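## Task

Use the probe to check three LC ports and give each one's end face as clean, dirty or damaged. Port 1: 4th of 6 columns counting from the left, 6th of 10 blocks counting from the top, 3rd of 4 holes counting from the top. Port 2: column 5 of 6, block 6 of 10, hole 1 of 4. Port 3: column 6 of 6, block 6 of 10, hole 4 of 4. The phone displays a port's image only while the probe is fully seated and not moving. Finish with the probe withdrawn. Knocking or forcing anything else may fail the job, and so does the robot falling or being left tilted. The finished_scene answer holds only the findings, comma separated, in the style answer="9clean, 8dirty".

## Robot and tools

ROBOT. A Rainbow Robotics RB-Y1: a two-wheeled base with two rear casters (0.58 m wide, 0.10 m ahead of the wheel axle, 0.57 m behind; sweeps a 0.58 m radius when spinning in place), a folding torso (leg with ankle, knee, hip, then chest), a head with head_camera, and two 7-joint arms, each with a parallel gripper and a wrist camera (left_wrist_camera, right_wrist_camera) in a case that juts sideways and can collide. The base cannot go sideways.

FRAMES. Base frame: origin on the floor between the drive wheels, x forward, y left, z up, metres. The chest, left_hand and right_hand lines are in this frame. A hand point is the spot between the finger pads; fingers point along the hand's -z and close along its x. Printed hand positions can be off, especially at long reach or under load. base_odometry is the base frame as it was at scene start (heading in rad, left positive); it only counts wheel rotation, so slip and bumps mislead it.

move. One action per call. Keys:
- base: one object {x_m_s, turn_rad_s, for_s}, a velocity command relative to the robot, not a pose. x_m_s forward speed (m/s, 0.005 to 0.4 in magnitude, or 0); turn_rad_s leftward turn rate (rad/s, 0.02 to 1.509 in magnitude, or 0); for_s duration (0.1 to 5 s). Omitted velocities are 0. The base ramps at 0.4 m/s² (turns 0.5 rad/s²), coasting up to 1 s (turns 3.1 s) after for_s; distance is roughly speed × for_s. If |x| + 0.27|turn| exceeds 0.4 both are scaled down. It does not stop on contact.
- joints: a single object mapping joint names to absolute target angles (rad) or openings (m), for any subset. Torso: torso_squat_rad 0..1.2, torso_shift_rad -0.3..0.6, torso_pitch_rad -0.2..1.4 (forward bow positive), torso_yaw_rad -1.5..1.5 (left positive; raise both arms sideways ≥0.2 rad first). Combined torso limits: squat+shift ≤ 1.52; squat−shift+pitch ≤ 1.57; shift+0.5pitch−0.4squat ≤ 0.7; shift+0.3pitch−0.5squat ≤ 0.39. Arms per side: shoulder_pitch ±2.356 (negative swings forward/up), shoulder_roll left 0..3.141 / right −3.141..0 (away from body), shoulder_yaw ±2.094, elbow −2.617..0.01 (negative bends), forearm_roll ±3.141, wrist_pitch −1.57..1.919, hand_roll ±2.705, gripper_m 0..0.1 (pad gap). Head: head_pan_rad ±0.523 (left positive), head_tilt_rad −0.35..1.57 (down positive).
- target: one hand's absolute pose {side "left"/"right", x, y, z in metres in the base frame (−3..3), quat_wxyz as the hand lines print it}. Solved once into arm joints, so the hand travels a curved path that can bulge over 0.1 m on big moves; split long moves into steps. It cannot be mixed with base or joints. Status: reached (within 10 mm and 2°), short (with error), or refused with a reason.
- min_time_s: 0.1..8, the slowest an arm, head or torso motion of this action may go.
- contact_limits: gripper current caps in mA, 200..672.5, per gripper key; lower means gentler grip; starts at 672.5 and persists.
- cameras: list of camera names or "all"; [] for none. blocking: true (default) waits for rest; false returns in about 0.5 s while motion continues.
A move with no action just reports state and images.

wait(seconds 0..10, cameras) returns the state after idling. stop(cameras) brakes all running motions. zoom_image(camera, region [x0,y0,x1,y1] in pixels, at most 504×504) enlarges part of the latest image; head_camera is 896×504, wrist cameras 644×364. finished_scene(scene, answer) ends the scene irreversibly; put unknown if no answer. read_manual returns only licence text.

RESULTS. base_status, joint_status and hand statuses read moving, done, off_target (rested away from target, may still push), stopped, not_followed (arm collision check withheld it; see "joint command not followed" and cause), time_out, contact_stop (torso only), limit_stop_at_<name> (self-collision guard or a built-in limit), torque_fault, limit_stop_at_motor_heat. A time_out or contact_stop freezes the whole torso or that whole arm. After a refusal or unrequested stop, further calls in the same reply are skipped. lidar_m: 12 distances in 30° sectors counter-clockwise from straight ahead, seen at 0.23 m height. motor_effort: wheel effort in percent (bracket = peak); over about 30 at rest suggests pushing on something. Joint torques, external torques and wrist force/torque are uncalibrated and offset; use changes, not absolute values. on_its_own lists unrequested behaviour; MOTOR HOT warns of heating.

CAUTIONS. Don't ram furniture: stalled wheels cut the motors for 2 s, and a caught upper body with wheels still driving can topple the robot. Keep heavy or far-forward reach modest to avoid tipping. Never let the arms hit or squeeze each other, grippers and cameras included; about 0.5 rad of outward shoulder roll keeps hands apart. Contact torque at a joint's load limit (shoulders 65.1, elbows 33.4, wrist joints 23.2 N m) freezes the robot for 10 s. Stretched or stalled arms overheat and lock. Insert the probe gently and straight; avoid bumping neighbouring ports, dropping the probe or leaving things moving.

Each tool is called after "Emit:" as a command line: name --argument value for each argument, lists and objects as JSON in quotes; but a table of rows of numbers goes row by row, as --pt "numbers of a row", without its own name.

## Session

Emit:
move

Scene clock: 0.00 s.
Joint torques (N m): no reading
External joint torques (N m): no reading
Wrist force (N): no reading
Wrist torque (N m): no reading
Wrist force, peak (N): no reading
base_odometry: x=+0.000 y=+0.000 heading=+0.000
lidar_m: 1.31 1.01 1.64 2.22 2.24 2.75 4.51 4.07 2.63 2.39 2.26 1.10
base_status: not commanded
joint_positions: torso_squat_rad=+0.350 torso_shift_rad=+0.000 torso_pitch_rad=+0.000 torso_yaw_rad=+0.000 left_shoulder_pitch_rad=-0.045 left_shoulder_roll_rad=+0.046 left_shoulder_yaw_rad=-0.012 left_elbow_rad=-0.244 left_forearm_roll_rad=-0.044 left_wrist_pitch_rad=-0.010 left_hand_roll_rad=-0.010 left_gripper_m=+0.101 right_shoulder_pitch_rad=+0.097 right_shoulder_roll_rad=-0.644 right_shoulder_yaw_rad=+0.591 right_elbow_rad=-2.364 right_forearm_roll_rad=+0.880 right_wrist_pitch_rad=+0.882 right_hand_roll_rad=+0.348 right_gripper_m=+0.047 head_pan_rad=+0.000 head_tilt_rad=+0.400
joint_status: not commanded
wheel_motors_off: 0
motor_effort: left_wheel=+0 right_wheel=+2
chest: x=-0.2280 y=-0.0006 z=+1.2475 quat_wxyz=(+1.000, +0.000, +0.000, +0.000) (m; base frame)
left_hand: x=-0.0756 y=+0.2508 z=+0.5789 quat_wxyz=(+0.988, +0.025, -0.146, -0.043) (m; base frame)
right_hand: x=+0.1806 y=-0.1943 z=+1.1465 quat_wxyz=(+0.496, -0.509, -0.504, +0.491) (m; base frame)
pictures: head_camera, left_wrist_camera, right_wrist_camera

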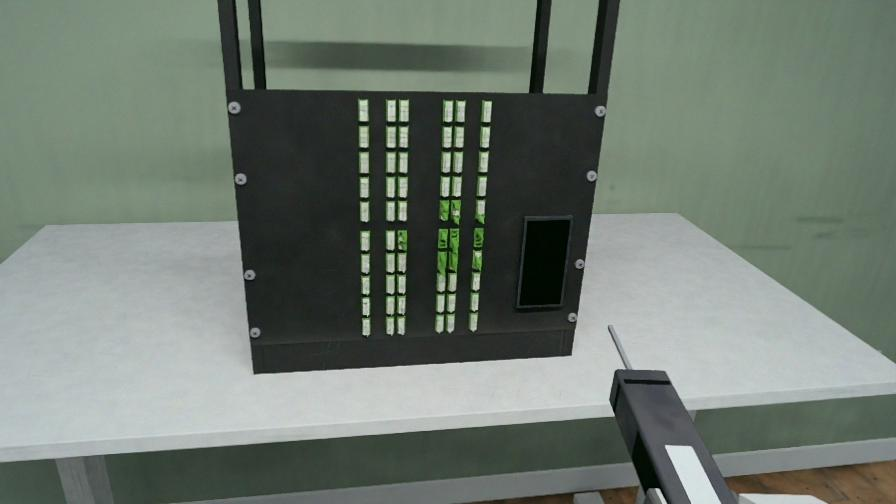

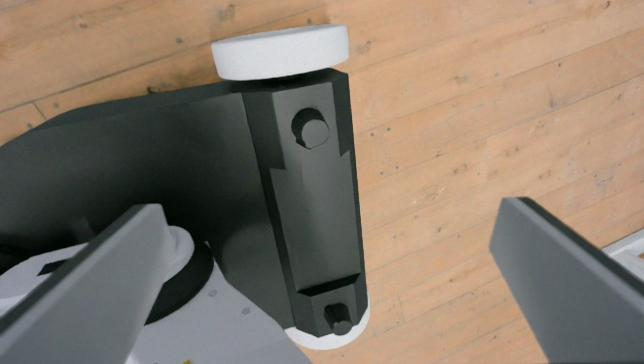

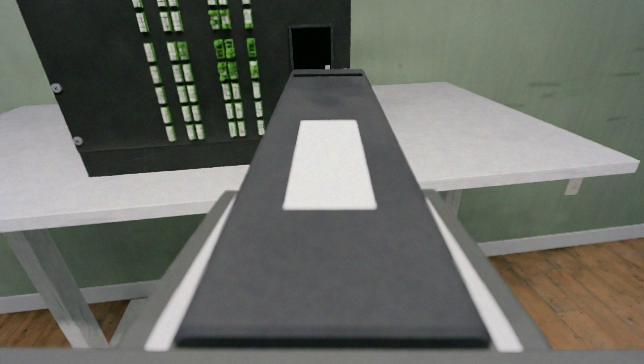

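Emit:
zoom_image --camera "head_camera" --region '[340, 80, 600, 350]'

Emit:
zoom_image --camera "head_camera" --region '[420, 190, 500, 290]'

Emit:
zoom_image --camera "head_camera" --region '[560, 300, 800, 504]'

Emit:
zoom_image --camera "right_wrist_camera" --region '[100, 0, 400, 200]'

Scaled by 1.867 from the camera's 896x504 image, which has a finer 1280x720 frame.

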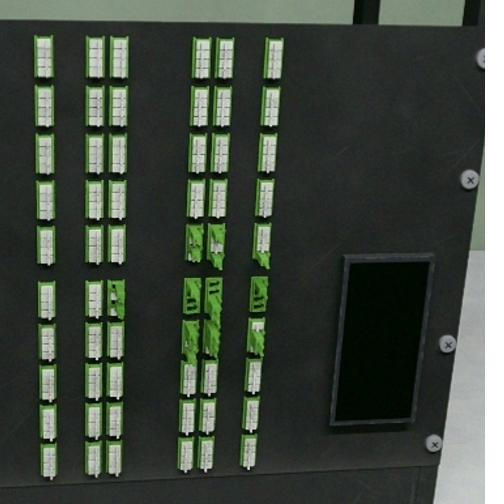

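Scaled by 5.040 from the camera's 896x504 image, which has a finer 1280x720 frame.

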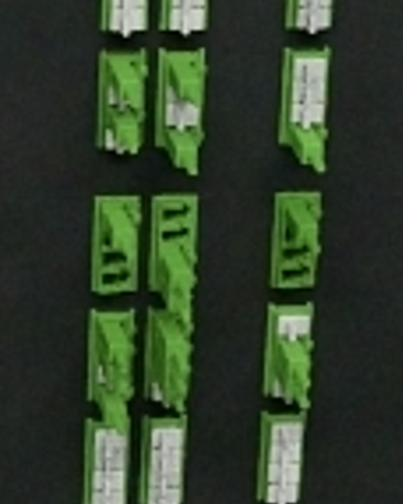

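Scaled by 2.100 from the camera's 896x504 image, which has a finer 1280x720 frame.

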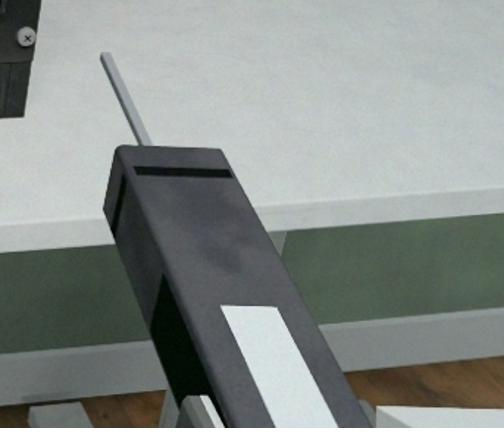

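Scaled by 1.680 from the camera's 644x364 image, which has a finer 1265x715 frame.

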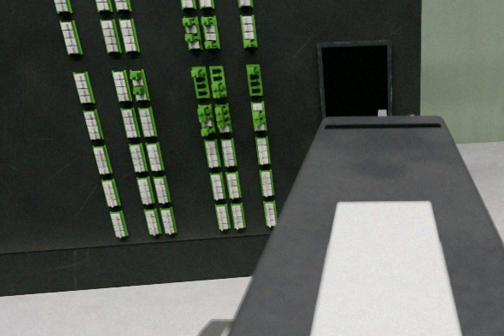

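Emit:
move --base '{"turn_rad_s": 0.1, "for_s": 1.75}'

Emit:
zoom_image --camera "head_camera" --region '[448, 60, 780, 340]'

Emit:
zoom_image --camera "right_wrist_camera" --region '[200, 0, 450, 140]'

Scene clock: 4.47 s.
Joint torques (N m): left_arm=[-4.16 1.79 0.38 -1.72 -0.06 -0.82 0.08] | right_arm=[-7.5 -4.4 -5.25 -8.42 1.69 -0.88 -0.2]
External joint torques (N m): left_arm=[-0.2 0.34 0.24 0.18 -0.08 -0.15 0.1] | right_arm=[-0.4 0.02 -0.24 0.37 0.27 -0.21 -0.2]
Wrist force (N): left_arm=[-2.4 -7.0 1.9] | right_arm=[1.9 7.4 1.8]
Wrist torque (N m): left_arm=[1.62 -0.62 0.26] | right_arm=[-0.19 0.43 -0.23]
Wrist force, peak (N): left_arm=[-2.7 -7.5 1.7] | right_arm=[2.2 8.1 2.0]
move: done
base_odometry: x=+0.000 y=+0.000 heading=+0.176
lidar_m: 1.30 1.01 1.91 2.22 2.32 3.23 4.51 3.34 2.46 2.40 1.83 1.11
base_status: done (sent for 1.77 of 1.77 s)
joint_positions: torso_squat_rad=+0.350 torso_shift_rad=+0.000 torso_pitch_rad=+0.000 torso_yaw_rad=+0.000 left_shoulder_pitch_rad=-0.045 left_shoulder_roll_rad=+0.046 left_shoulder_yaw_rad=-0.012 left_elbow_rad=-0.244 left_forearm_roll_rad=-0.044 left_wrist_pitch_rad=-0.010 left_hand_roll_rad=-0.010 left_gripper_m=+0.101 right_shoulder_pitch_rad=+0.097 right_shoulder_roll_rad=-0.644 right_shoulder_yaw_rad=+0.591 right_elbow_rad=-2.364 right_forearm_roll_rad=+0.880 right_wrist_pitch_rad=+0.882 right_hand_roll_rad=+0.348 right_gripper_m=+0.047 head_pan_rad=+0.000 head_tilt_rad=+0.400
joint_status: not commanded
wheel_motors_off: 0
motor_effort: left_wheel=-4(24) right_wheel=+6(34)
chest: x=-0.2280 y=-0.0006 z=+1.2475 quat_wxyz=(+1.000, +0.000, +0.000, +0.000) (m; base frame)
left_hand: x=-0.0756 y=+0.2508 z=+0.5789 quat_wxyz=(+0.988, +0.025, -0.146, -0.043) (m; base frame)
right_hand: x=+0.1806 y=-0.1943 z=+1.1464 quat_wxyz=(+0.496, -0.508, -0.504, +0.491) (m; base frame)
pictures: head_camera, left_wrist_camera, right_wrist_camera
camera_calibration:
right_wrist_camera: T_world_to_cam=[[0.0225693, -0.999742, -0.00274158, -0.196152], [-0.482175, -0.00848284, -0.876034, 1.11325], [0.875784, 0.0210934, -0.482242, 0.47261], [0, 0, 0, 1]] pos_world=[0.127304, -0.196626, 1.20262]

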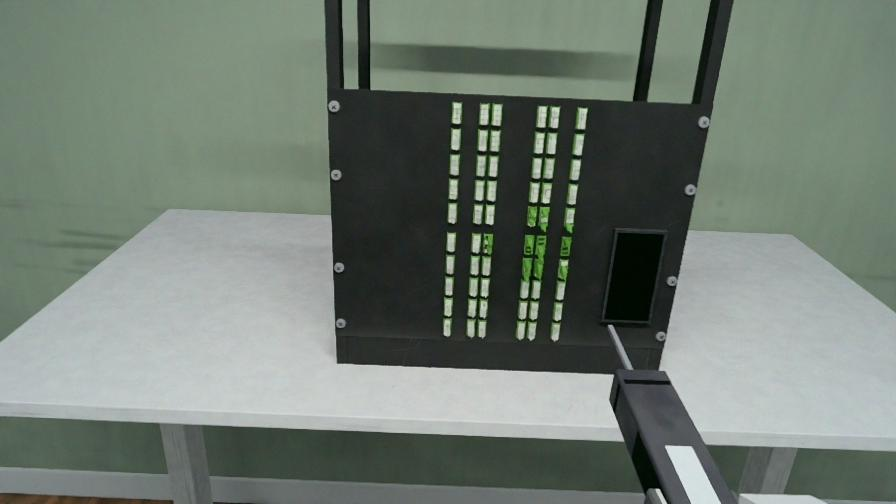

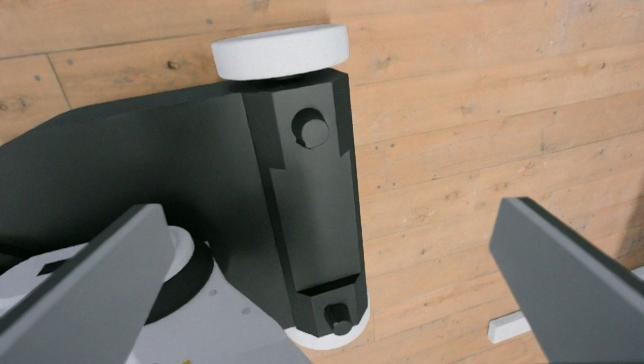

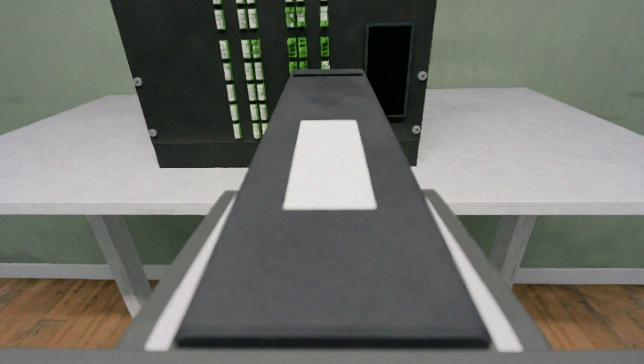

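Scaled by 1.518 from the camera's 896x504 image, which has a finer 1280x720 frame.

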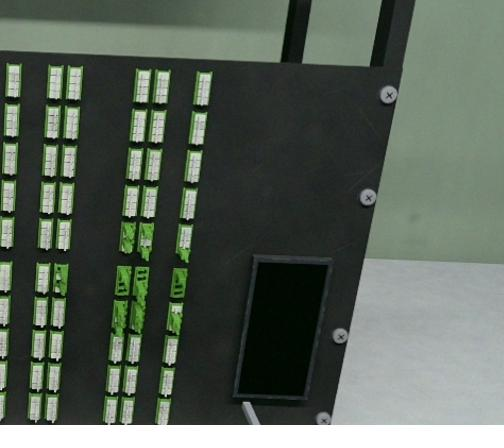

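Scaled by 2.016 from the camera's 644x364 image, which has a finer 1265x715 frame.

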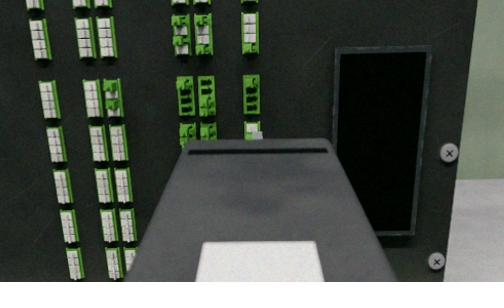

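Emit:
move --base '{"x_m_s": 0.06, "for_s": 2}'

Emit:
zoom_image --camera "head_camera" --region '[500, 200, 700, 400]'

Emit:
zoom_image --camera "right_wrist_camera" --region '[200, 0, 450, 140]'

Scene clock: 8.00 s.
Joint torques (N m): left_arm=[-3.96 1.88 -0.25 -1.55 -0.05 -0.82 -0.19] | right_arm=[-7.44 -5.13 -5.58 -8.6 1.81 -1.02 -0.01]
External joint torques (N m): left_arm=[-0.01 0.43 -0.39 0.35 -0.07 -0.15 -0.17] | right_arm=[-0.35 -0.72 -0.56 0.19 0.4 -0.36 -0.01]
Wrist force (N): left_arm=[-2.6 -7.0 1.7] | right_arm=[2.1 7.1 1.8]
Wrist torque (N m): left_arm=[1.63 -0.65 0.25] | right_arm=[-0.17 0.44 -0.24]
Wrist force, peak (N): left_arm=[-2.7 -7.3 1.9] | right_arm=[2.8 8.1 1.6]
move: done
base_odometry: x=+0.118 y=+0.021 heading=+0.177
lidar_m: 1.19 0.89 1.74 2.21 2.32 3.23 4.64 3.36 2.48 2.40 1.05 1.01
base_status: done (sent for 2 of 2 s)
joint_positions: torso_squat_rad=+0.350 torso_shift_rad=+0.000 torso_pitch_rad=+0.000 torso_yaw_rad=+0.000 left_shoulder_pitch_rad=-0.045 left_shoulder_roll_rad=+0.046 left_shoulder_yaw_rad=-0.012 left_elbow_rad=-0.244 left_forearm_roll_rad=-0.044 left_wrist_pitch_rad=-0.010 left_hand_roll_rad=-0.010 left_gripper_m=+0.101 right_shoulder_pitch_rad=+0.097 right_shoulder_roll_rad=-0.644 right_shoulder_yaw_rad=+0.591 right_elbow_rad=-2.364 right_forearm_roll_rad=+0.880 right_wrist_pitch_rad=+0.882 right_hand_roll_rad=+0.348 right_gripper_m=+0.047 head_pan_rad=+0.000 head_tilt_rad=+0.400
joint_status: not commanded
wheel_motors_off: 0
motor_effort: left_wheel=+5(23) right_wheel=-7(38)
chest: x=-0.2279 y=-0.0006 z=+1.2475 quat_wxyz=(+1.000, +0.000, +0.000, +0.000) (m; base frame)
left_hand: x=-0.0755 y=+0.2508 z=+0.5789 quat_wxyz=(+0.988, +0.025, -0.146, -0.043) (m; base frame)
right_hand: x=+0.1807 y=-0.1943 z=+1.1463 quat_wxyz=(+0.496, -0.508, -0.504, +0.491) (m; base frame)
pictures: head_camera, left_wrist_camera, right_wrist_camera
camera_calibration:
head_camera: T_world_to_cam=[[0.00767974, -0.999279, 0.0371811, -0.0518469], [-0.390056, -0.0372304, -0.920038, 1.30904], [0.920759, -0.00743705, -0.390061, 0.696301], [0, 0, 0, 1]] pos_world=[-0.130129, 0.00210498, 1.47789]
left_wrist_camera: T_world_to_cam=[[0.951132, -0.121714, 0.283786, -0.0612319], [-0.234011, -0.883736, 0.405277, -0.000813181], [0.201464, -0.45188, -0.869032, 0.706839], [0, 0, 0, 1]] pos_world=[-0.0843532, 0.311235, 0.631972]
right_wrist_camera: T_world_to_cam=[[0.0225687, -0.999742, -0.00274652, -0.196146], [-0.482371, -0.00848292, -0.875926, 1.11306], [0.875676, 0.0210933, -0.482438, 0.472811], [0, 0, 0, 1]] pos_world=[0.127304, -0.196626, 1.20252]

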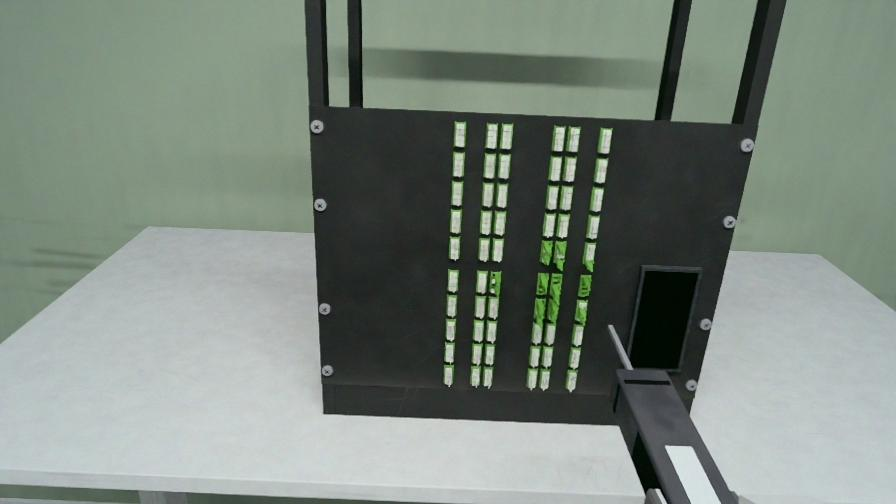

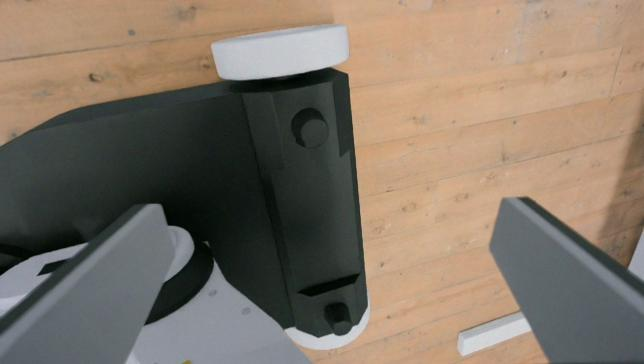

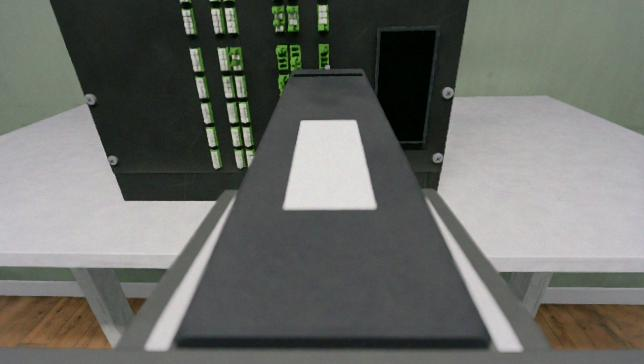

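Scaled by 2.520 from the camera's 896x504 image, which has a finer 1280x720 frame.

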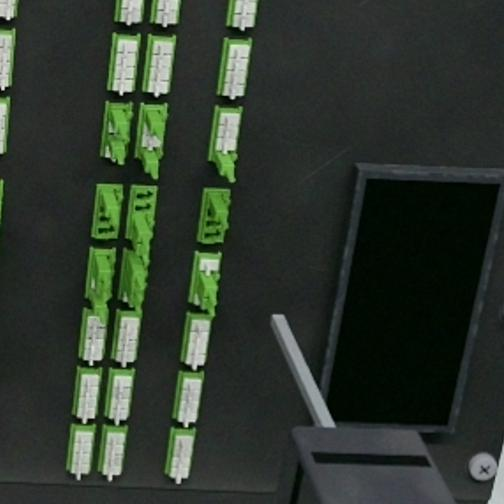

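Scaled by 2.016 from the camera's 644x364 image, which has a finer 1265x715 frame.

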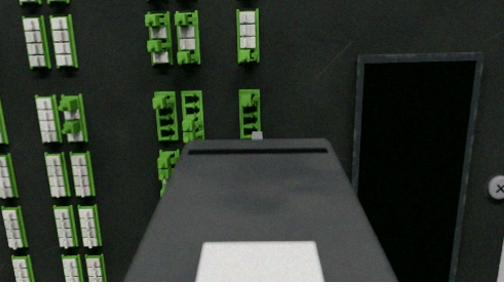

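Emit:
move --joints '{"left_elbow_rad": -1.9, "left_shoulder_roll_rad": 0.3}' --cameras '[]'

Emit:
move --target '{"side": "left", "x": 0.36, "y": 0.02, "z": 1.26, "quat_wxyz": [0.3544, 0.3217, -0.5892, -0.6495]}' --min_time_s 4

Scene clock: 12.40 s.
Joint torques (N m): left_arm=[-11.7 6.14 4.14 -9.69 -0.16 -1.64 -0.06] | right_arm=[-7.93 -4.86 -6 -8.94 1.82 -0.94 0]
External joint torques (N m): left_arm=[0.25 1.49 0.56 0.23 -0.22 0.05 -0.02] | right_arm=[-0.84 -0.44 -0.99 -0.15 0.41 -0.28 0]
Wrist force (N): left_arm=[-5.9 -8.6 9.6] | right_arm=[2.4 7.6 1.3]
Wrist torque (N m): left_arm=[1.74 -0.83 0.33] | right_arm=[-0.20 0.48 -0.21]
Wrist force, peak (N): left_arm=[-5.9 -8.9 9.6] | right_arm=[2.7 8.2 1.8]
move: done
base_odometry: x=+0.118 y=+0.021 heading=+0.177
lidar_m: 1.19 0.91 1.73 2.22 2.33 3.23 4.63 3.35 2.47 2.39 1.06 1.03
base_status: not commanded
joint_positions: torso_squat_rad=+0.350 torso_shift_rad=+0.000 torso_pitch_rad=+0.000 torso_yaw_rad=+0.000 left_shoulder_pitch_rad=-0.045 left_shoulder_roll_rad=+0.300 left_shoulder_yaw_rad=-0.012 left_elbow_rad=-1.900 left_forearm_roll_rad=-0.044 left_wrist_pitch_rad=-0.010 left_hand_roll_rad=-0.010 left_gripper_m=+0.101 right_shoulder_pitch_rad=+0.097 right_shoulder_roll_rad=-0.644 right_shoulder_yaw_rad=+0.591 right_elbow_rad=-2.364 right_forearm_roll_rad=+0.880 right_wrist_pitch_rad=+0.882 right_hand_roll_rad=+0.348 right_gripper_m=+0.047 head_pan_rad=+0.000 head_tilt_rad=+0.400
joint_status: all done
wheel_motors_off: 0
motor_effort: left_wheel=+6(6) right_wheel=-7(7)
chest: x=-0.2279 y=-0.0006 z=+1.2475 quat_wxyz=(+1.000, +0.000, +0.000, +0.000) (m; base frame)
left_hand: x=+0.2788 y=+0.2490 z=+1.2076 quat_wxyz=(+0.550, +0.100, -0.817, -0.143) (m; base frame)
right_hand: x=+0.1807 y=-0.1943 z=+1.1463 quat_wxyz=(+0.496, -0.508, -0.504, +0.491) (m; base frame)
pictures: none
No camera images: "cameras" was empty.

Scene clock: 16.73 s.
Joint torques (N m): left_arm=[-23.08 8.72 8.99 -2.45 -0.51 -1.25 -0.65] | right_arm=[-7.14 -4.6 -5.58 -8.79 1.95 -0.92 -0.01]
External joint torques (N m): left_arm=[-2.07 1.86 -2.48 1.12 0.2 -0.17 -0.67] | right_arm=[-0.05 -0.18 -0.57 0.01 0.53 -0.26 0]
Wrist force (N): left_arm=[-0.9 -12.9 6.6] | right_arm=[2.1 7.5 1.8]
Wrist torque (N m): left_arm=[2.01 -0.54 0.25] | right_arm=[-0.22 0.44 -0.23]
Wrist force, peak (N): left_arm=[-4.2 -12.0 8.4] | right_arm=[2.2 8.3 1.3]
move: done
base_odometry: x=+0.118 y=+0.021 heading=+0.177
lidar_m: 1.19 0.90 1.73 2.21 2.33 3.22 4.64 3.34 2.48 2.39 1.05 1.01
base_status: not commanded
joint_positions: torso_squat_rad=+0.350 torso_shift_rad=+0.000 torso_pitch_rad=+0.000 torso_yaw_rad=+0.000 left_shoulder_pitch_rad=-1.018 left_shoulder_roll_rad=+0.753 left_shoulder_yaw_rad=-0.839 left_elbow_rad=-1.663 left_forearm_roll_rad=+0.243 left_wrist_pitch_rad=+0.518 left_hand_roll_rad=-0.576 left_gripper_m=+0.101 right_shoulder_pitch_rad=+0.097 right_shoulder_roll_rad=-0.644 right_shoulder_yaw_rad=+0.591 right_elbow_rad=-2.364 right_forearm_roll_rad=+0.880 right_wrist_pitch_rad=+0.882 right_hand_roll_rad=+0.348 right_gripper_m=+0.047 head_pan_rad=+0.000 head_tilt_rad=+0.400
joint_status: all done
wheel_motors_off: 0
motor_effort: left_wheel=+6(6) right_wheel=-7(7)
chest: x=-0.2279 y=-0.0006 z=+1.2475 quat_wxyz=(+1.000, +0.000, +0.000, +0.000) (m; base frame)
left_hand: x=+0.3599 y=+0.0199 z=+1.2603 quat_wxyz=(+0.355, +0.322, -0.590, -0.650) (m; base frame)
left_hand_status: reached (checked arc, planned for 4.0 s): 0 mm and 0.1 deg off.
right_hand: x=+0.1807 y=-0.1943 z=+1.1463 quat_wxyz=(+0.496, -0.508, -0.504, +0.491) (m; base frame)
pictures: head_camera, left_wrist_camera, right_wrist_camera
camera_calibration:
head_camera: T_world_to_cam=[[0.00767974, -0.999279, 0.0371811, -0.0518469], [-0.390056, -0.0372304, -0.920038, 1.30904], [0.920759, -0.00743705, -0.390061, 0.696301], [0, 0, 0, 1]] pos_world=[-0.130129, 0.00210498, 1.47789]
left_wrist_camera: T_world_to_cam=[[-0.541818, -0.839966, -0.0298385, 0.249989], [-0.465861, 0.329672, -0.821151, 1.22579], [0.699576, -0.431014, -0.56993, 0.550227], [0, 0, 0, 1]] pos_world=[0.32157, 0.0430287, 1.32761]
right_wrist_camera: T_world_to_cam=[[0.0225687, -0.999742, -0.00274652, -0.196146], [-0.482371, -0.00848292, -0.875926, 1.11306], [0.875676, 0.0210933, -0.482438, 0.472811], [0, 0, 0, 1]] pos_world=[0.127304, -0.196626, 1.20252]

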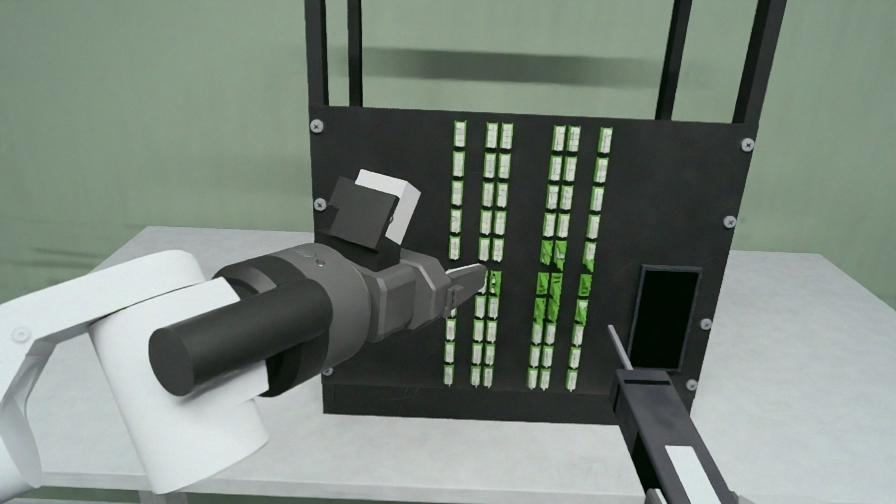

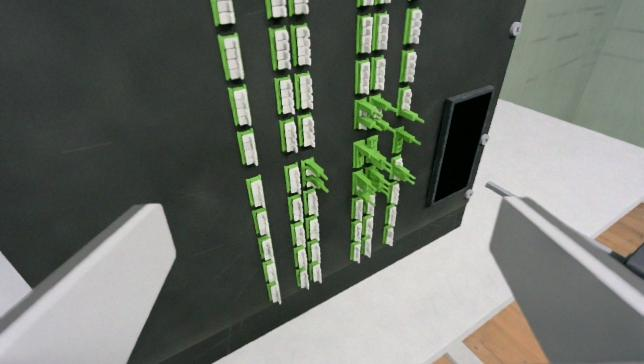

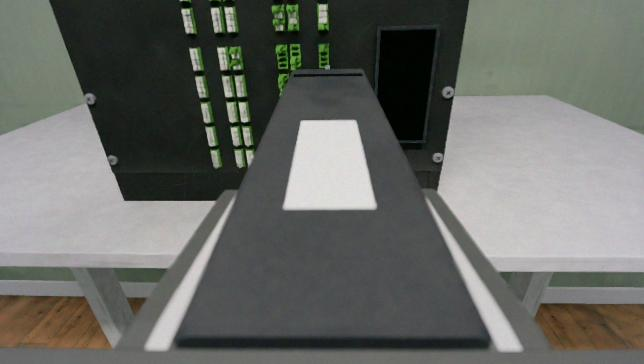

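Emit:
zoom_image --camera "left_wrist_camera" --region '[330, 70, 530, 240]'

Scaled by 2.520 from the camera's 644x364 image, which has a finer 1265x715 frame.

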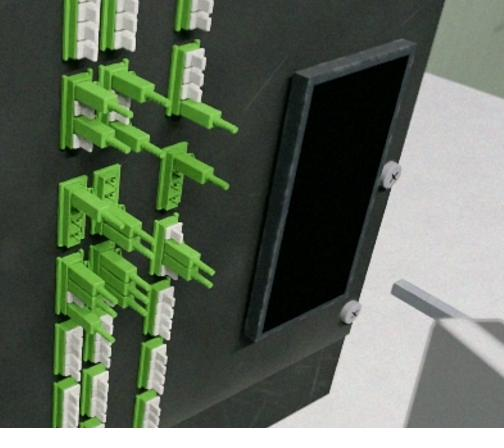

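Emit:
move --target '{"side": "right", "x": 0.2207, "y": -0.190, "z": 1.130, "quat_wxyz": [0.496, -0.508, -0.504, 0.491]}' --min_time_s 2 --cameras '[]'

Emit:
move --target '{"side": "left", "x": 0.42, "y": -0.06, "z": 1.229, "quat_wxyz": [0.3544, 0.3217, -0.5892, -0.6495]}' --min_time_s 3

Emit:
zoom_image --camera "left_wrist_camera" --region '[222, 82, 422, 282]'

Emit:
zoom_image --camera "head_camera" --region '[530, 250, 680, 400]'

Scene clock: 20.80 s.
Joint torques (N m): left_arm=[-23.53 8.15 9.39 -2.63 -0.57 -1.06 -0.46] | right_arm=[-10.81 -2.57 -7.64 -8.11 1.54 -0.97 -0.28]
External joint torques (N m): left_arm=[-2.53 1.28 -2.08 0.94 0.13 0.02 -0.47] | right_arm=[-1.55 1.65 -2.11 0.63 0.17 -0.39 -0.27]
Wrist force (N): left_arm=[-0.5 -13.0 6.7] | right_arm=[1.7 7.5 1.9]
Wrist torque (N m): left_arm=[2.02 -0.50 0.23] | right_arm=[-0.23 0.37 -0.23]
Wrist force, peak (N): left_arm=[-0.7 -13.2 6.8] | right_arm=[2.8 8.1 1.3]
move: done
base_odometry: x=+0.118 y=+0.021 heading=+0.177
lidar_m: 1.18 0.90 1.73 2.21 2.32 3.23 4.63 3.36 2.47 2.39 1.06 1.02
base_status: not commanded
joint_positions: torso_squat_rad=+0.350 torso_shift_rad=+0.000 torso_pitch_rad=+0.000 torso_yaw_rad=+0.000 left_shoulder_pitch_rad=-1.018 left_shoulder_roll_rad=+0.753 left_shoulder_yaw_rad=-0.839 left_elbow_rad=-1.663 left_forearm_roll_rad=+0.243 left_wrist_pitch_rad=+0.518 left_hand_roll_rad=-0.576 left_gripper_m=+0.101 right_shoulder_pitch_rad=-0.014 right_shoulder_roll_rad=-0.596 right_shoulder_yaw_rad=+0.582 right_elbow_rad=-2.189 right_forearm_roll_rad=+0.869 right_wrist_pitch_rad=+0.832 right_hand_roll_rad=+0.303 right_gripper_m=+0.047 head_pan_rad=+0.000 head_tilt_rad=+0.400
joint_status: all done
wheel_motors_off: 0
motor_effort: left_wheel=+6(6) right_wheel=-7(7)
chest: x=-0.2279 y=-0.0006 z=+1.2475 quat_wxyz=(+1.000, +0.000, +0.000, +0.000) (m; base frame)
left_hand: x=+0.3599 y=+0.0199 z=+1.2603 quat_wxyz=(+0.355, +0.322, -0.590, -0.650) (m; base frame)
right_hand: x=+0.2203 y=-0.1900 z=+1.1297 quat_wxyz=(+0.496, -0.508, -0.504, +0.492) (m; base frame)
right_hand_status: reached (checked arc, planned for 2.0 s): 1 mm and 0.1 deg off.
pictures: none
No camera images: "cameras" was empty.

Scene clock: 24.13 s.
Joint torques (N m): left_arm=[-26.59 5.36 7.16 -3.49 -0.65 -1.33 -0.37] | right_arm=[-11.08 -3.49 -7.37 -8.25 1.75 -1.18 -0.36]
External joint torques (N m): left_arm=[-2.7 -0.7 -2.06 1.23 -0.25 -0.22 -0.38] | right_arm=[-1.82 0.73 -1.85 0.49 0.38 -0.6 -0.35]
Wrist force (N): left_arm=[-0.8 -13.0 6.6] | right_arm=[1.5 7.4 2.2]
Wrist torque (N m): left_arm=[2.02 -0.51 0.24] | right_arm=[-0.25 0.32 -0.22]
Wrist force, peak (N): left_arm=[-0.6 -13.3 6.9] | right_arm=[1.5 8.2 1.9]
move: done
base_odometry: x=+0.118 y=+0.021 heading=+0.177
lidar_m: 1.18 0.91 1.74 2.21 2.31 3.23 4.63 3.33 2.47 2.39 1.04 1.02
base_status: not commanded
joint_positions: torso_squat_rad=+0.350 torso_shift_rad=+0.000 torso_pitch_rad=+0.000 torso_yaw_rad=+0.000 left_shoulder_pitch_rad=-1.182 left_shoulder_roll_rad=+0.392 left_shoulder_yaw_rad=-0.885 left_elbow_rad=-1.100 left_forearm_roll_rad=+0.146 left_wrist_pitch_rad=+0.332 left_hand_roll_rad=-0.590 left_gripper_m=+0.101 right_shoulder_pitch_rad=-0.014 right_shoulder_roll_rad=-0.596 right_shoulder_yaw_rad=+0.582 right_elbow_rad=-2.189 right_forearm_roll_rad=+0.869 right_wrist_pitch_rad=+0.832 right_hand_roll_rad=+0.303 right_gripper_m=+0.047 head_pan_rad=+0.000 head_tilt_rad=+0.400
joint_status: all done
wheel_motors_off: 0
motor_effort: left_wheel=+6(6) right_wheel=-6(7)
chest: x=-0.2279 y=-0.0006 z=+1.2475 quat_wxyz=(+1.000, +0.000, +0.000, +0.000) (m; base frame)
left_hand: x=+0.4196 y=-0.0596 z=+1.2294 quat_wxyz=(+0.355, +0.322, -0.590, -0.650) (m; base frame)
left_hand_status: reached (checked arc, planned for 3.0 s): 1 mm and 0.1 deg off.
right_hand: x=+0.2203 y=-0.1900 z=+1.1297 quat_wxyz=(+0.496, -0.508, -0.504, +0.492) (m; base frame)
pictures: head_camera, left_wrist_camera, right_wrist_camera
camera_calibration:
head_camera: T_world_to_cam=[[0.00767974, -0.999279, 0.0371811, -0.0518469], [-0.390056, -0.0372304, -0.920038, 1.30904], [0.920759, -0.00743705, -0.390061, 0.696301], [0, 0, 0, 1]] pos_world=[-0.130129, 0.00210498, 1.47789]
left_wrist_camera: T_world_to_cam=[[-0.540905, -0.840544, -0.0301166, 0.214578], [-0.466343, 0.329515, -0.820941, 1.25438], [0.699961, -0.430007, -0.570218, 0.456974], [0, 0, 0, 1]] pos_world=[0.381173, -0.0364715, 1.29681]
right_wrist_camera: T_world_to_cam=[[0.0223238, -0.999746, -0.00322532, -0.19218], [-0.483866, -0.00798128, -0.875105, 1.11716], [0.874857, 0.0210963, -0.483921, 0.431895], [0, 0, 0, 1]] pos_world=[0.167001, -0.192326, 1.18602]

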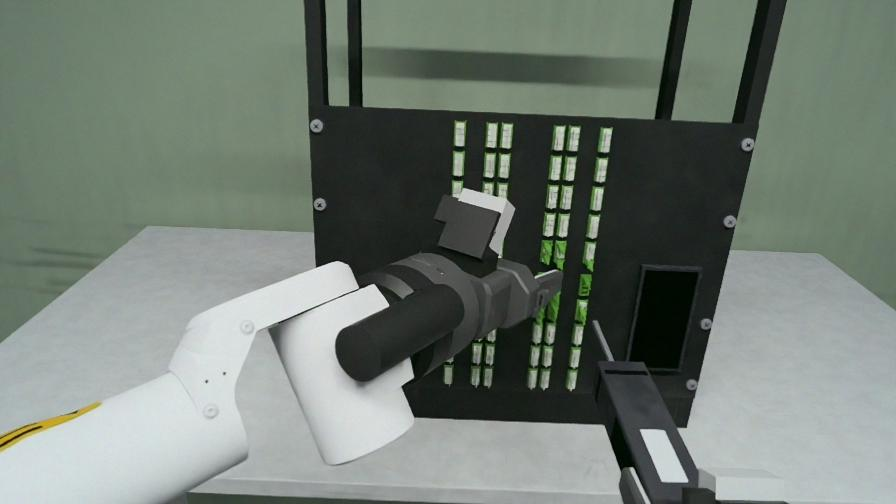

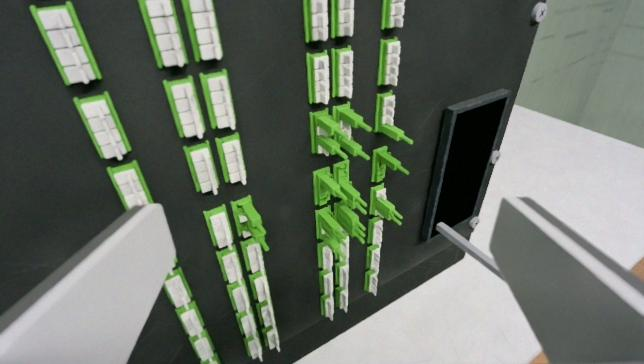

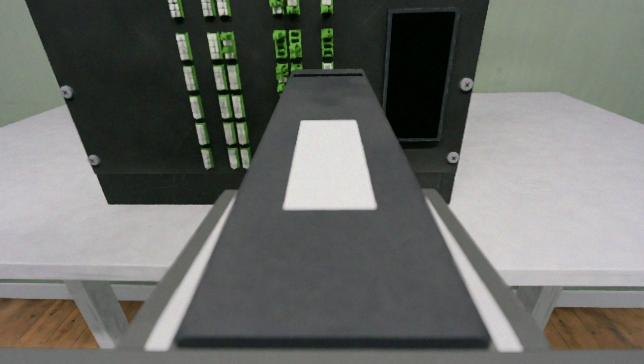

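Scaled by 2.520 from the camera's 644x364 image, which has a finer 1265x715 frame.

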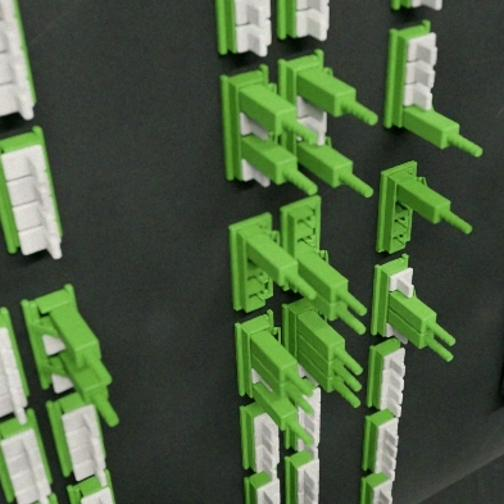

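Scaled by 3.360 from the camera's 896x504 image, which has a finer 1280x720 frame.

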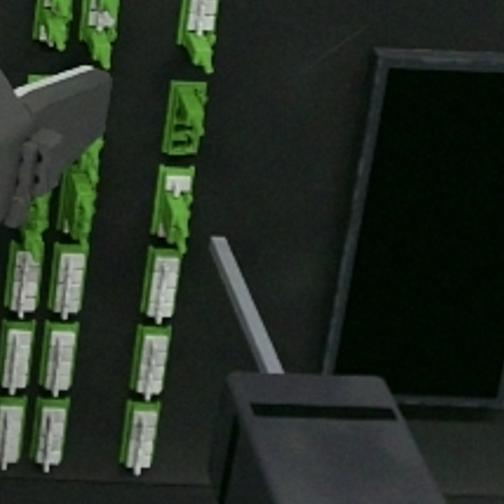

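Emit:
move --target '{"side": "right", "x": 0.2403, "y": -0.190, "z": 1.1315, "quat_wxyz": [0.496, -0.508, -0.504, 0.492]}' --min_time_s 1.5

Emit:
zoom_image --camera "left_wrist_camera" --region '[340, 120, 480, 260]'

Emit:
zoom_image --camera "head_camera" --region '[550, 260, 650, 360]'

Emit:
zoom_image --camera "right_wrist_camera" --region '[260, 10, 400, 110]'

Scene clock: 28.20 s.
Joint torques (N m): left_arm=[-26.5 5.59 6.76 -3.69 -0.75 -1.71 -0.68] | right_arm=[-12.69 -3.26 -8.17 -8.27 1.58 -1.11 0.21]
External joint torques (N m): left_arm=[-2.6 -0.47 -2.47 1.02 -0.34 -0.6 -0.7] | right_arm=[-2.27 1.12 -2.29 0.33 0.23 -0.52 0.22]
Wrist force (N): left_arm=[-0.4 -12.9 6.6] | right_arm=[1.6 7.8 1.6]
Wrist torque (N m): left_arm=[2.02 -0.47 0.25] | right_arm=[-0.23 0.30 -0.25]
Wrist force, peak (N): left_arm=[-0.8 -13.3 6.8] | right_arm=[2.0 8.1 1.5]
move: done
base_odometry: x=+0.118 y=+0.021 heading=+0.177
lidar_m: 1.19 0.90 1.74 2.22 2.32 3.23 4.64 3.34 2.47 2.40 1.04 1.02
base_status: not commanded
joint_positions: torso_squat_rad=+0.350 torso_shift_rad=+0.000 torso_pitch_rad=+0.000 torso_yaw_rad=+0.000 left_shoulder_pitch_rad=-1.182 left_shoulder_roll_rad=+0.392 left_shoulder_yaw_rad=-0.885 left_elbow_rad=-1.100 left_forearm_roll_rad=+0.146 left_wrist_pitch_rad=+0.332 left_hand_roll_rad=-0.590 left_gripper_m=+0.101 right_shoulder_pitch_rad=-0.077 right_shoulder_roll_rad=-0.586 right_shoulder_yaw_rad=+0.569 right_elbow_rad=-2.126 right_forearm_roll_rad=+0.829 right_wrist_pitch_rad=+0.820 right_hand_roll_rad=+0.307 right_gripper_m=+0.047 head_pan_rad=+0.000 head_tilt_rad=+0.400
joint_status: all done
wheel_motors_off: 0
motor_effort: left_wheel=+6(6) right_wheel=-7(7)
chest: x=-0.2279 y=-0.0006 z=+1.2475 quat_wxyz=(+1.000, +0.000, +0.000, +0.000) (m; base frame)
left_hand: x=+0.4196 y=-0.0595 z=+1.2294 quat_wxyz=(+0.355, +0.322, -0.590, -0.650) (m; base frame)
right_hand: x=+0.2401 y=-0.1900 z=+1.1311 quat_wxyz=(+0.496, -0.508, -0.504, +0.492) (m; base frame)
right_hand_status: reached (checked arc, planned for 1.5 s): 0 mm and 0.1 deg off.
pictures: head_camera, left_wrist_camera, right_wrist_camera
camera_calibration:
head_camera: T_world_to_cam=[[0.00767974, -0.999279, 0.0371811, -0.0518469], [-0.390056, -0.0372304, -0.920038, 1.30904], [0.920759, -0.00743705, -0.390061, 0.696301], [0, 0, 0, 1]] pos_world=[-0.130129, 0.00210498, 1.47789]
left_wrist_camera: T_world_to_cam=[[-0.540905, -0.840544, -0.0301166, 0.214578], [-0.466343, 0.329515, -0.820941, 1.25438], [0.699961, -0.430007, -0.570218, 0.456974], [0, 0, 0, 1]] pos_world=[0.381173, -0.0364715, 1.29681]
right_wrist_camera: T_world_to_cam=[[0.0231609, -0.999729, -0.00232748, -0.19394], [-0.484357, -0.00918449, -0.874822, 1.12763], [0.874564, 0.021389, -0.484439, 0.415939], [0, 0, 0, 1]] pos_world=[0.186903, -0.192427, 1.18752]

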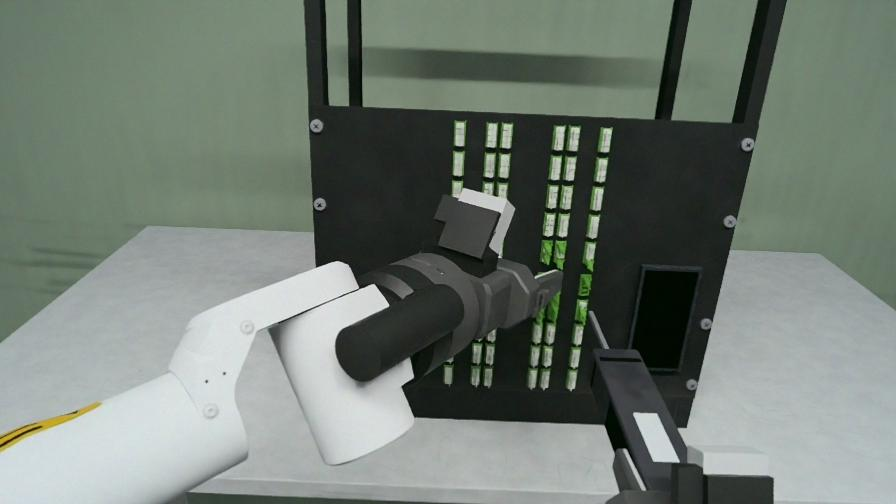

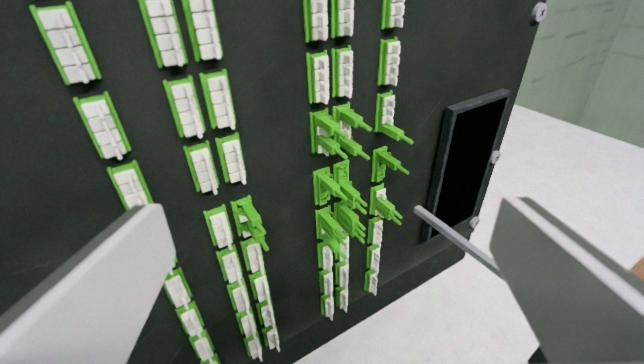

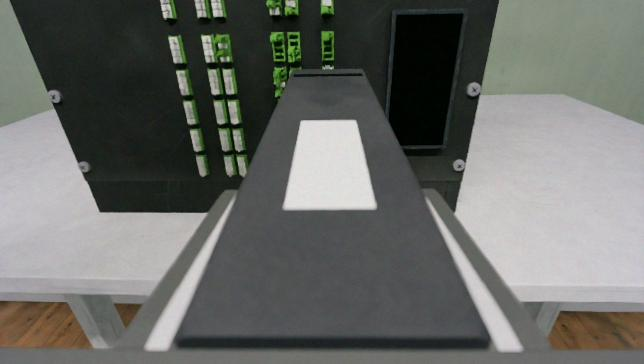

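Scaled by 3.600 from the camera's 644x364 image, which has a finer 1265x715 frame.

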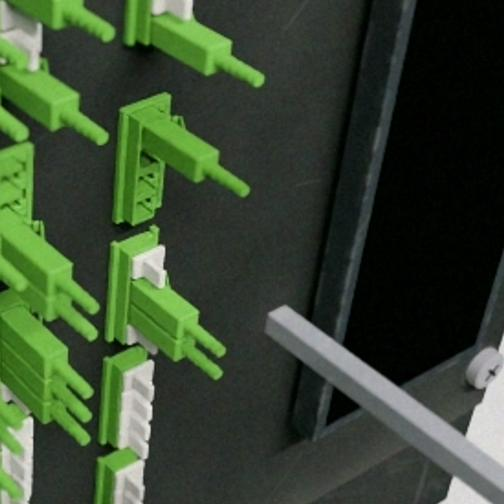

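Scaled by 5.040 from the camera's 896x504 image, which has a finer 1280x720 frame.

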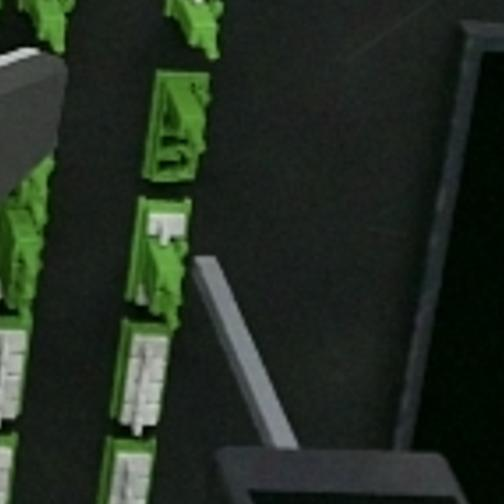

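Scaled by 3.600 from the camera's 644x364 image, which has a finer 1265x715 frame.

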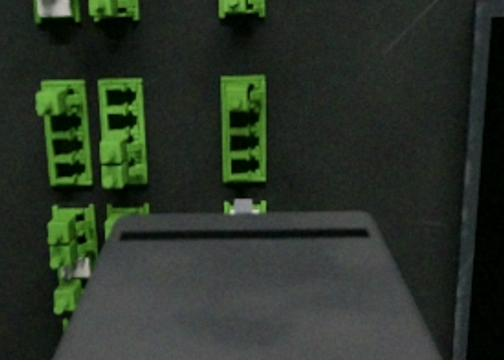

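Emit:
move --target '{"side": "right", "x": 0.2603, "y": -0.190, "z": 1.1355, "quat_wxyz": [0.496, -0.508, -0.504, 0.492]}' --min_time_s 1.5

Emit:
zoom_image --camera "left_wrist_camera" --region '[350, 130, 450, 230]'

Emit:
zoom_image --camera "head_camera" --region '[560, 260, 630, 330]'

Emit:
zoom_image --camera "right_wrist_camera" --region '[290, 20, 360, 90]'

Scene clock: 31.63 s.
Joint torques (N m): left_arm=[-26.32 6.13 6.89 -3.74 -0.74 -1.34 -0.39] | right_arm=[-13.94 -3.31 -8.64 -8.03 1.71 -1.07 0.21]
External joint torques (N m): left_arm=[-2.42 0.06 -2.33 0.97 -0.33 -0.23 -0.4] | right_arm=[-2.34 1.27 -2.43 0.41 0.37 -0.47 0.22]
Wrist force (N): left_arm=[-0.6 -12.8 6.7] | right_arm=[1.5 7.8 1.8]
Wrist torque (N m): left_arm=[2.00 -0.47 0.23] | right_arm=[-0.27 0.33 -0.24]
Wrist force, peak (N): left_arm=[-0.6 -13.2 6.8] | right_arm=[2.0 8.2 2.2]
move: done
base_odometry: x=+0.118 y=+0.021 heading=+0.177
lidar_m: 1.18 0.90 1.74 2.22 2.32 3.22 4.64 3.34 2.48 2.40 1.05 1.01
base_status: not commanded
joint_positions: torso_squat_rad=+0.350 torso_shift_rad=+0.000 torso_pitch_rad=+0.000 torso_yaw_rad=+0.000 left_shoulder_pitch_rad=-1.182 left_shoulder_roll_rad=+0.392 left_shoulder_yaw_rad=-0.885 left_elbow_rad=-1.100 left_forearm_roll_rad=+0.146 left_wrist_pitch_rad=+0.332 left_hand_roll_rad=-0.590 left_gripper_m=+0.101 right_shoulder_pitch_rad=-0.142 right_shoulder_roll_rad=-0.578 right_shoulder_yaw_rad=+0.556 right_elbow_rad=-2.066 right_forearm_roll_rad=+0.787 right_wrist_pitch_rad=+0.810 right_hand_roll_rad=+0.315 right_gripper_m=+0.047 head_pan_rad=+0.000 head_tilt_rad=+0.400
joint_status: all done
wheel_motors_off: 0
motor_effort: left_wheel=+6(6) right_wheel=-7(7)
chest: x=-0.2279 y=-0.0006 z=+1.2475 quat_wxyz=(+1.000, +0.000, +0.000, +0.000) (m; base frame)
left_hand: x=+0.4196 y=-0.0595 z=+1.2294 quat_wxyz=(+0.355, +0.322, -0.590, -0.650) (m; base frame)
right_hand: x=+0.2601 y=-0.1901 z=+1.1351 quat_wxyz=(+0.496, -0.508, -0.504, +0.492) (m; base frame)
right_hand_status: reached (checked arc, planned for 1.5 s): 0 mm and 0.1 deg off.
pictures: head_camera, left_wrist_camera, right_wrist_camera
camera_calibration:
head_camera: T_world_to_cam=[[0.00767974, -0.999279, 0.0371811, -0.0518469], [-0.390056, -0.0372304, -0.920038, 1.30904], [0.920759, -0.00743705, -0.390061, 0.696301], [0, 0, 0, 1]] pos_world=[-0.130129, 0.00210498, 1.47789]
left_wrist_camera: T_world_to_cam=[[-0.540905, -0.840544, -0.0301166, 0.214578], [-0.466343, 0.329515, -0.820941, 1.25438], [0.699961, -0.430007, -0.570218, 0.456974], [0, 0, 0, 1]] pos_world=[0.381173, -0.0364715, 1.29681]
right_wrist_camera: T_world_to_cam=[[0.0231609, -0.999729, -0.00232748, -0.194394], [-0.484357, -0.00918449, -0.874822, 1.14073], [0.874564, 0.021389, -0.484439, 0.400337], [0, 0, 0, 1]] pos_world=[0.206903, -0.192427, 1.19142]

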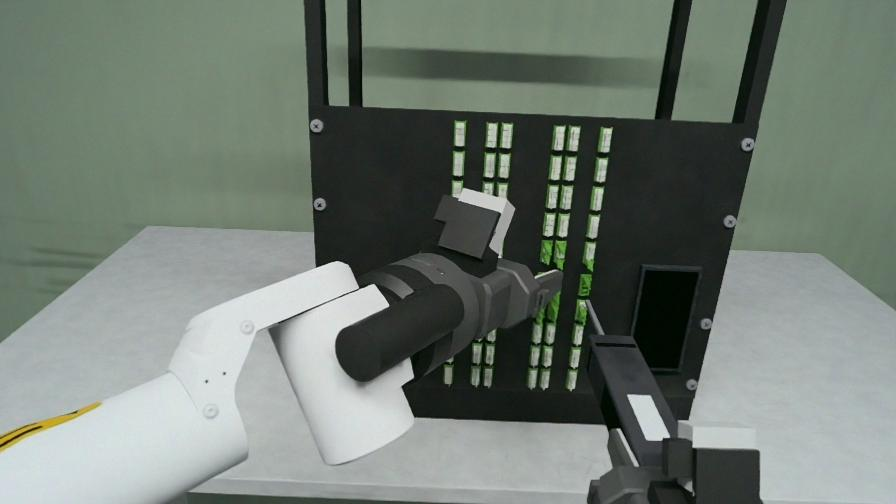

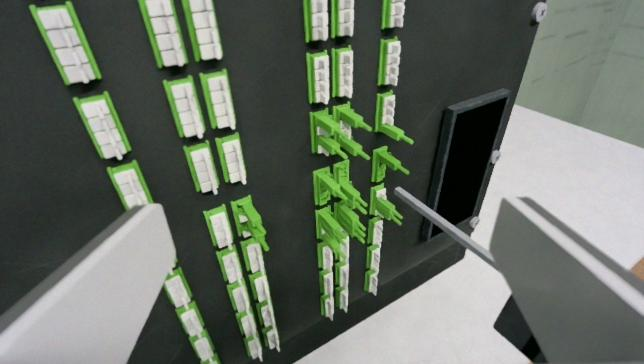

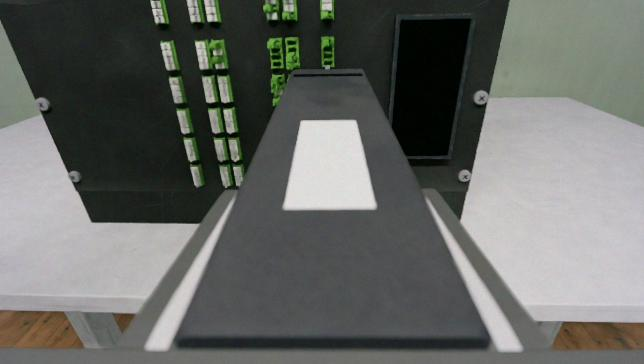

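Scaled by 5.040 from the camera's 644x364 image, which has a finer 1265x715 frame.

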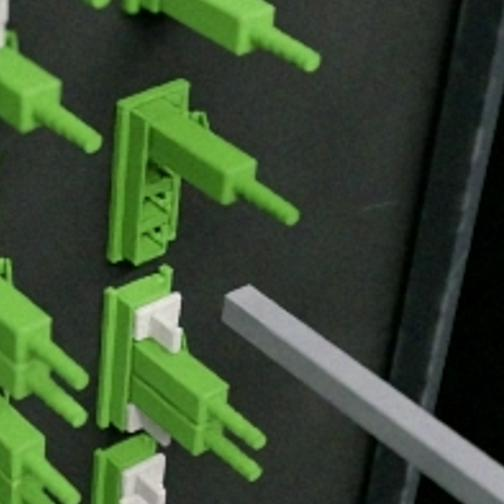

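Scaled by 7.200 from the camera's 896x504 image, which has a finer 1280x720 frame.

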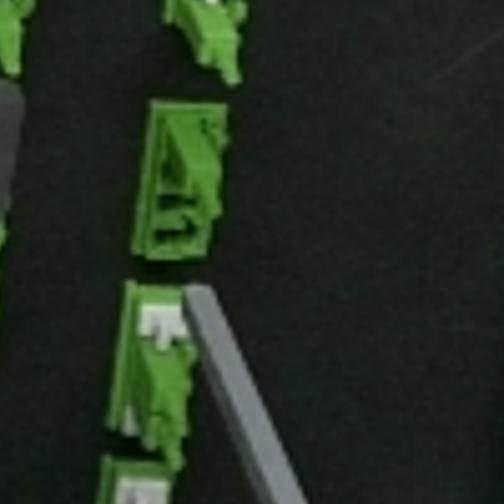

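Scaled by 7.200 from the camera's 644x364 image, which has a finer 1265x715 frame.

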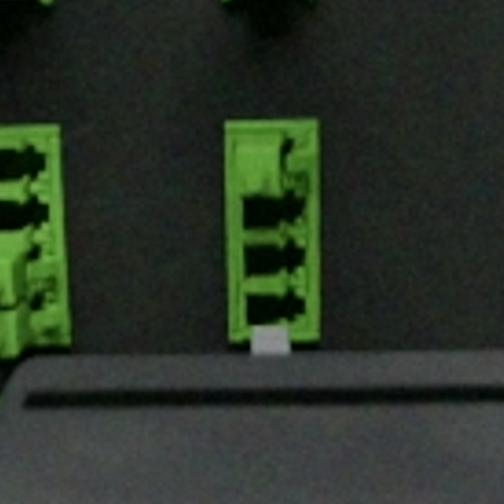

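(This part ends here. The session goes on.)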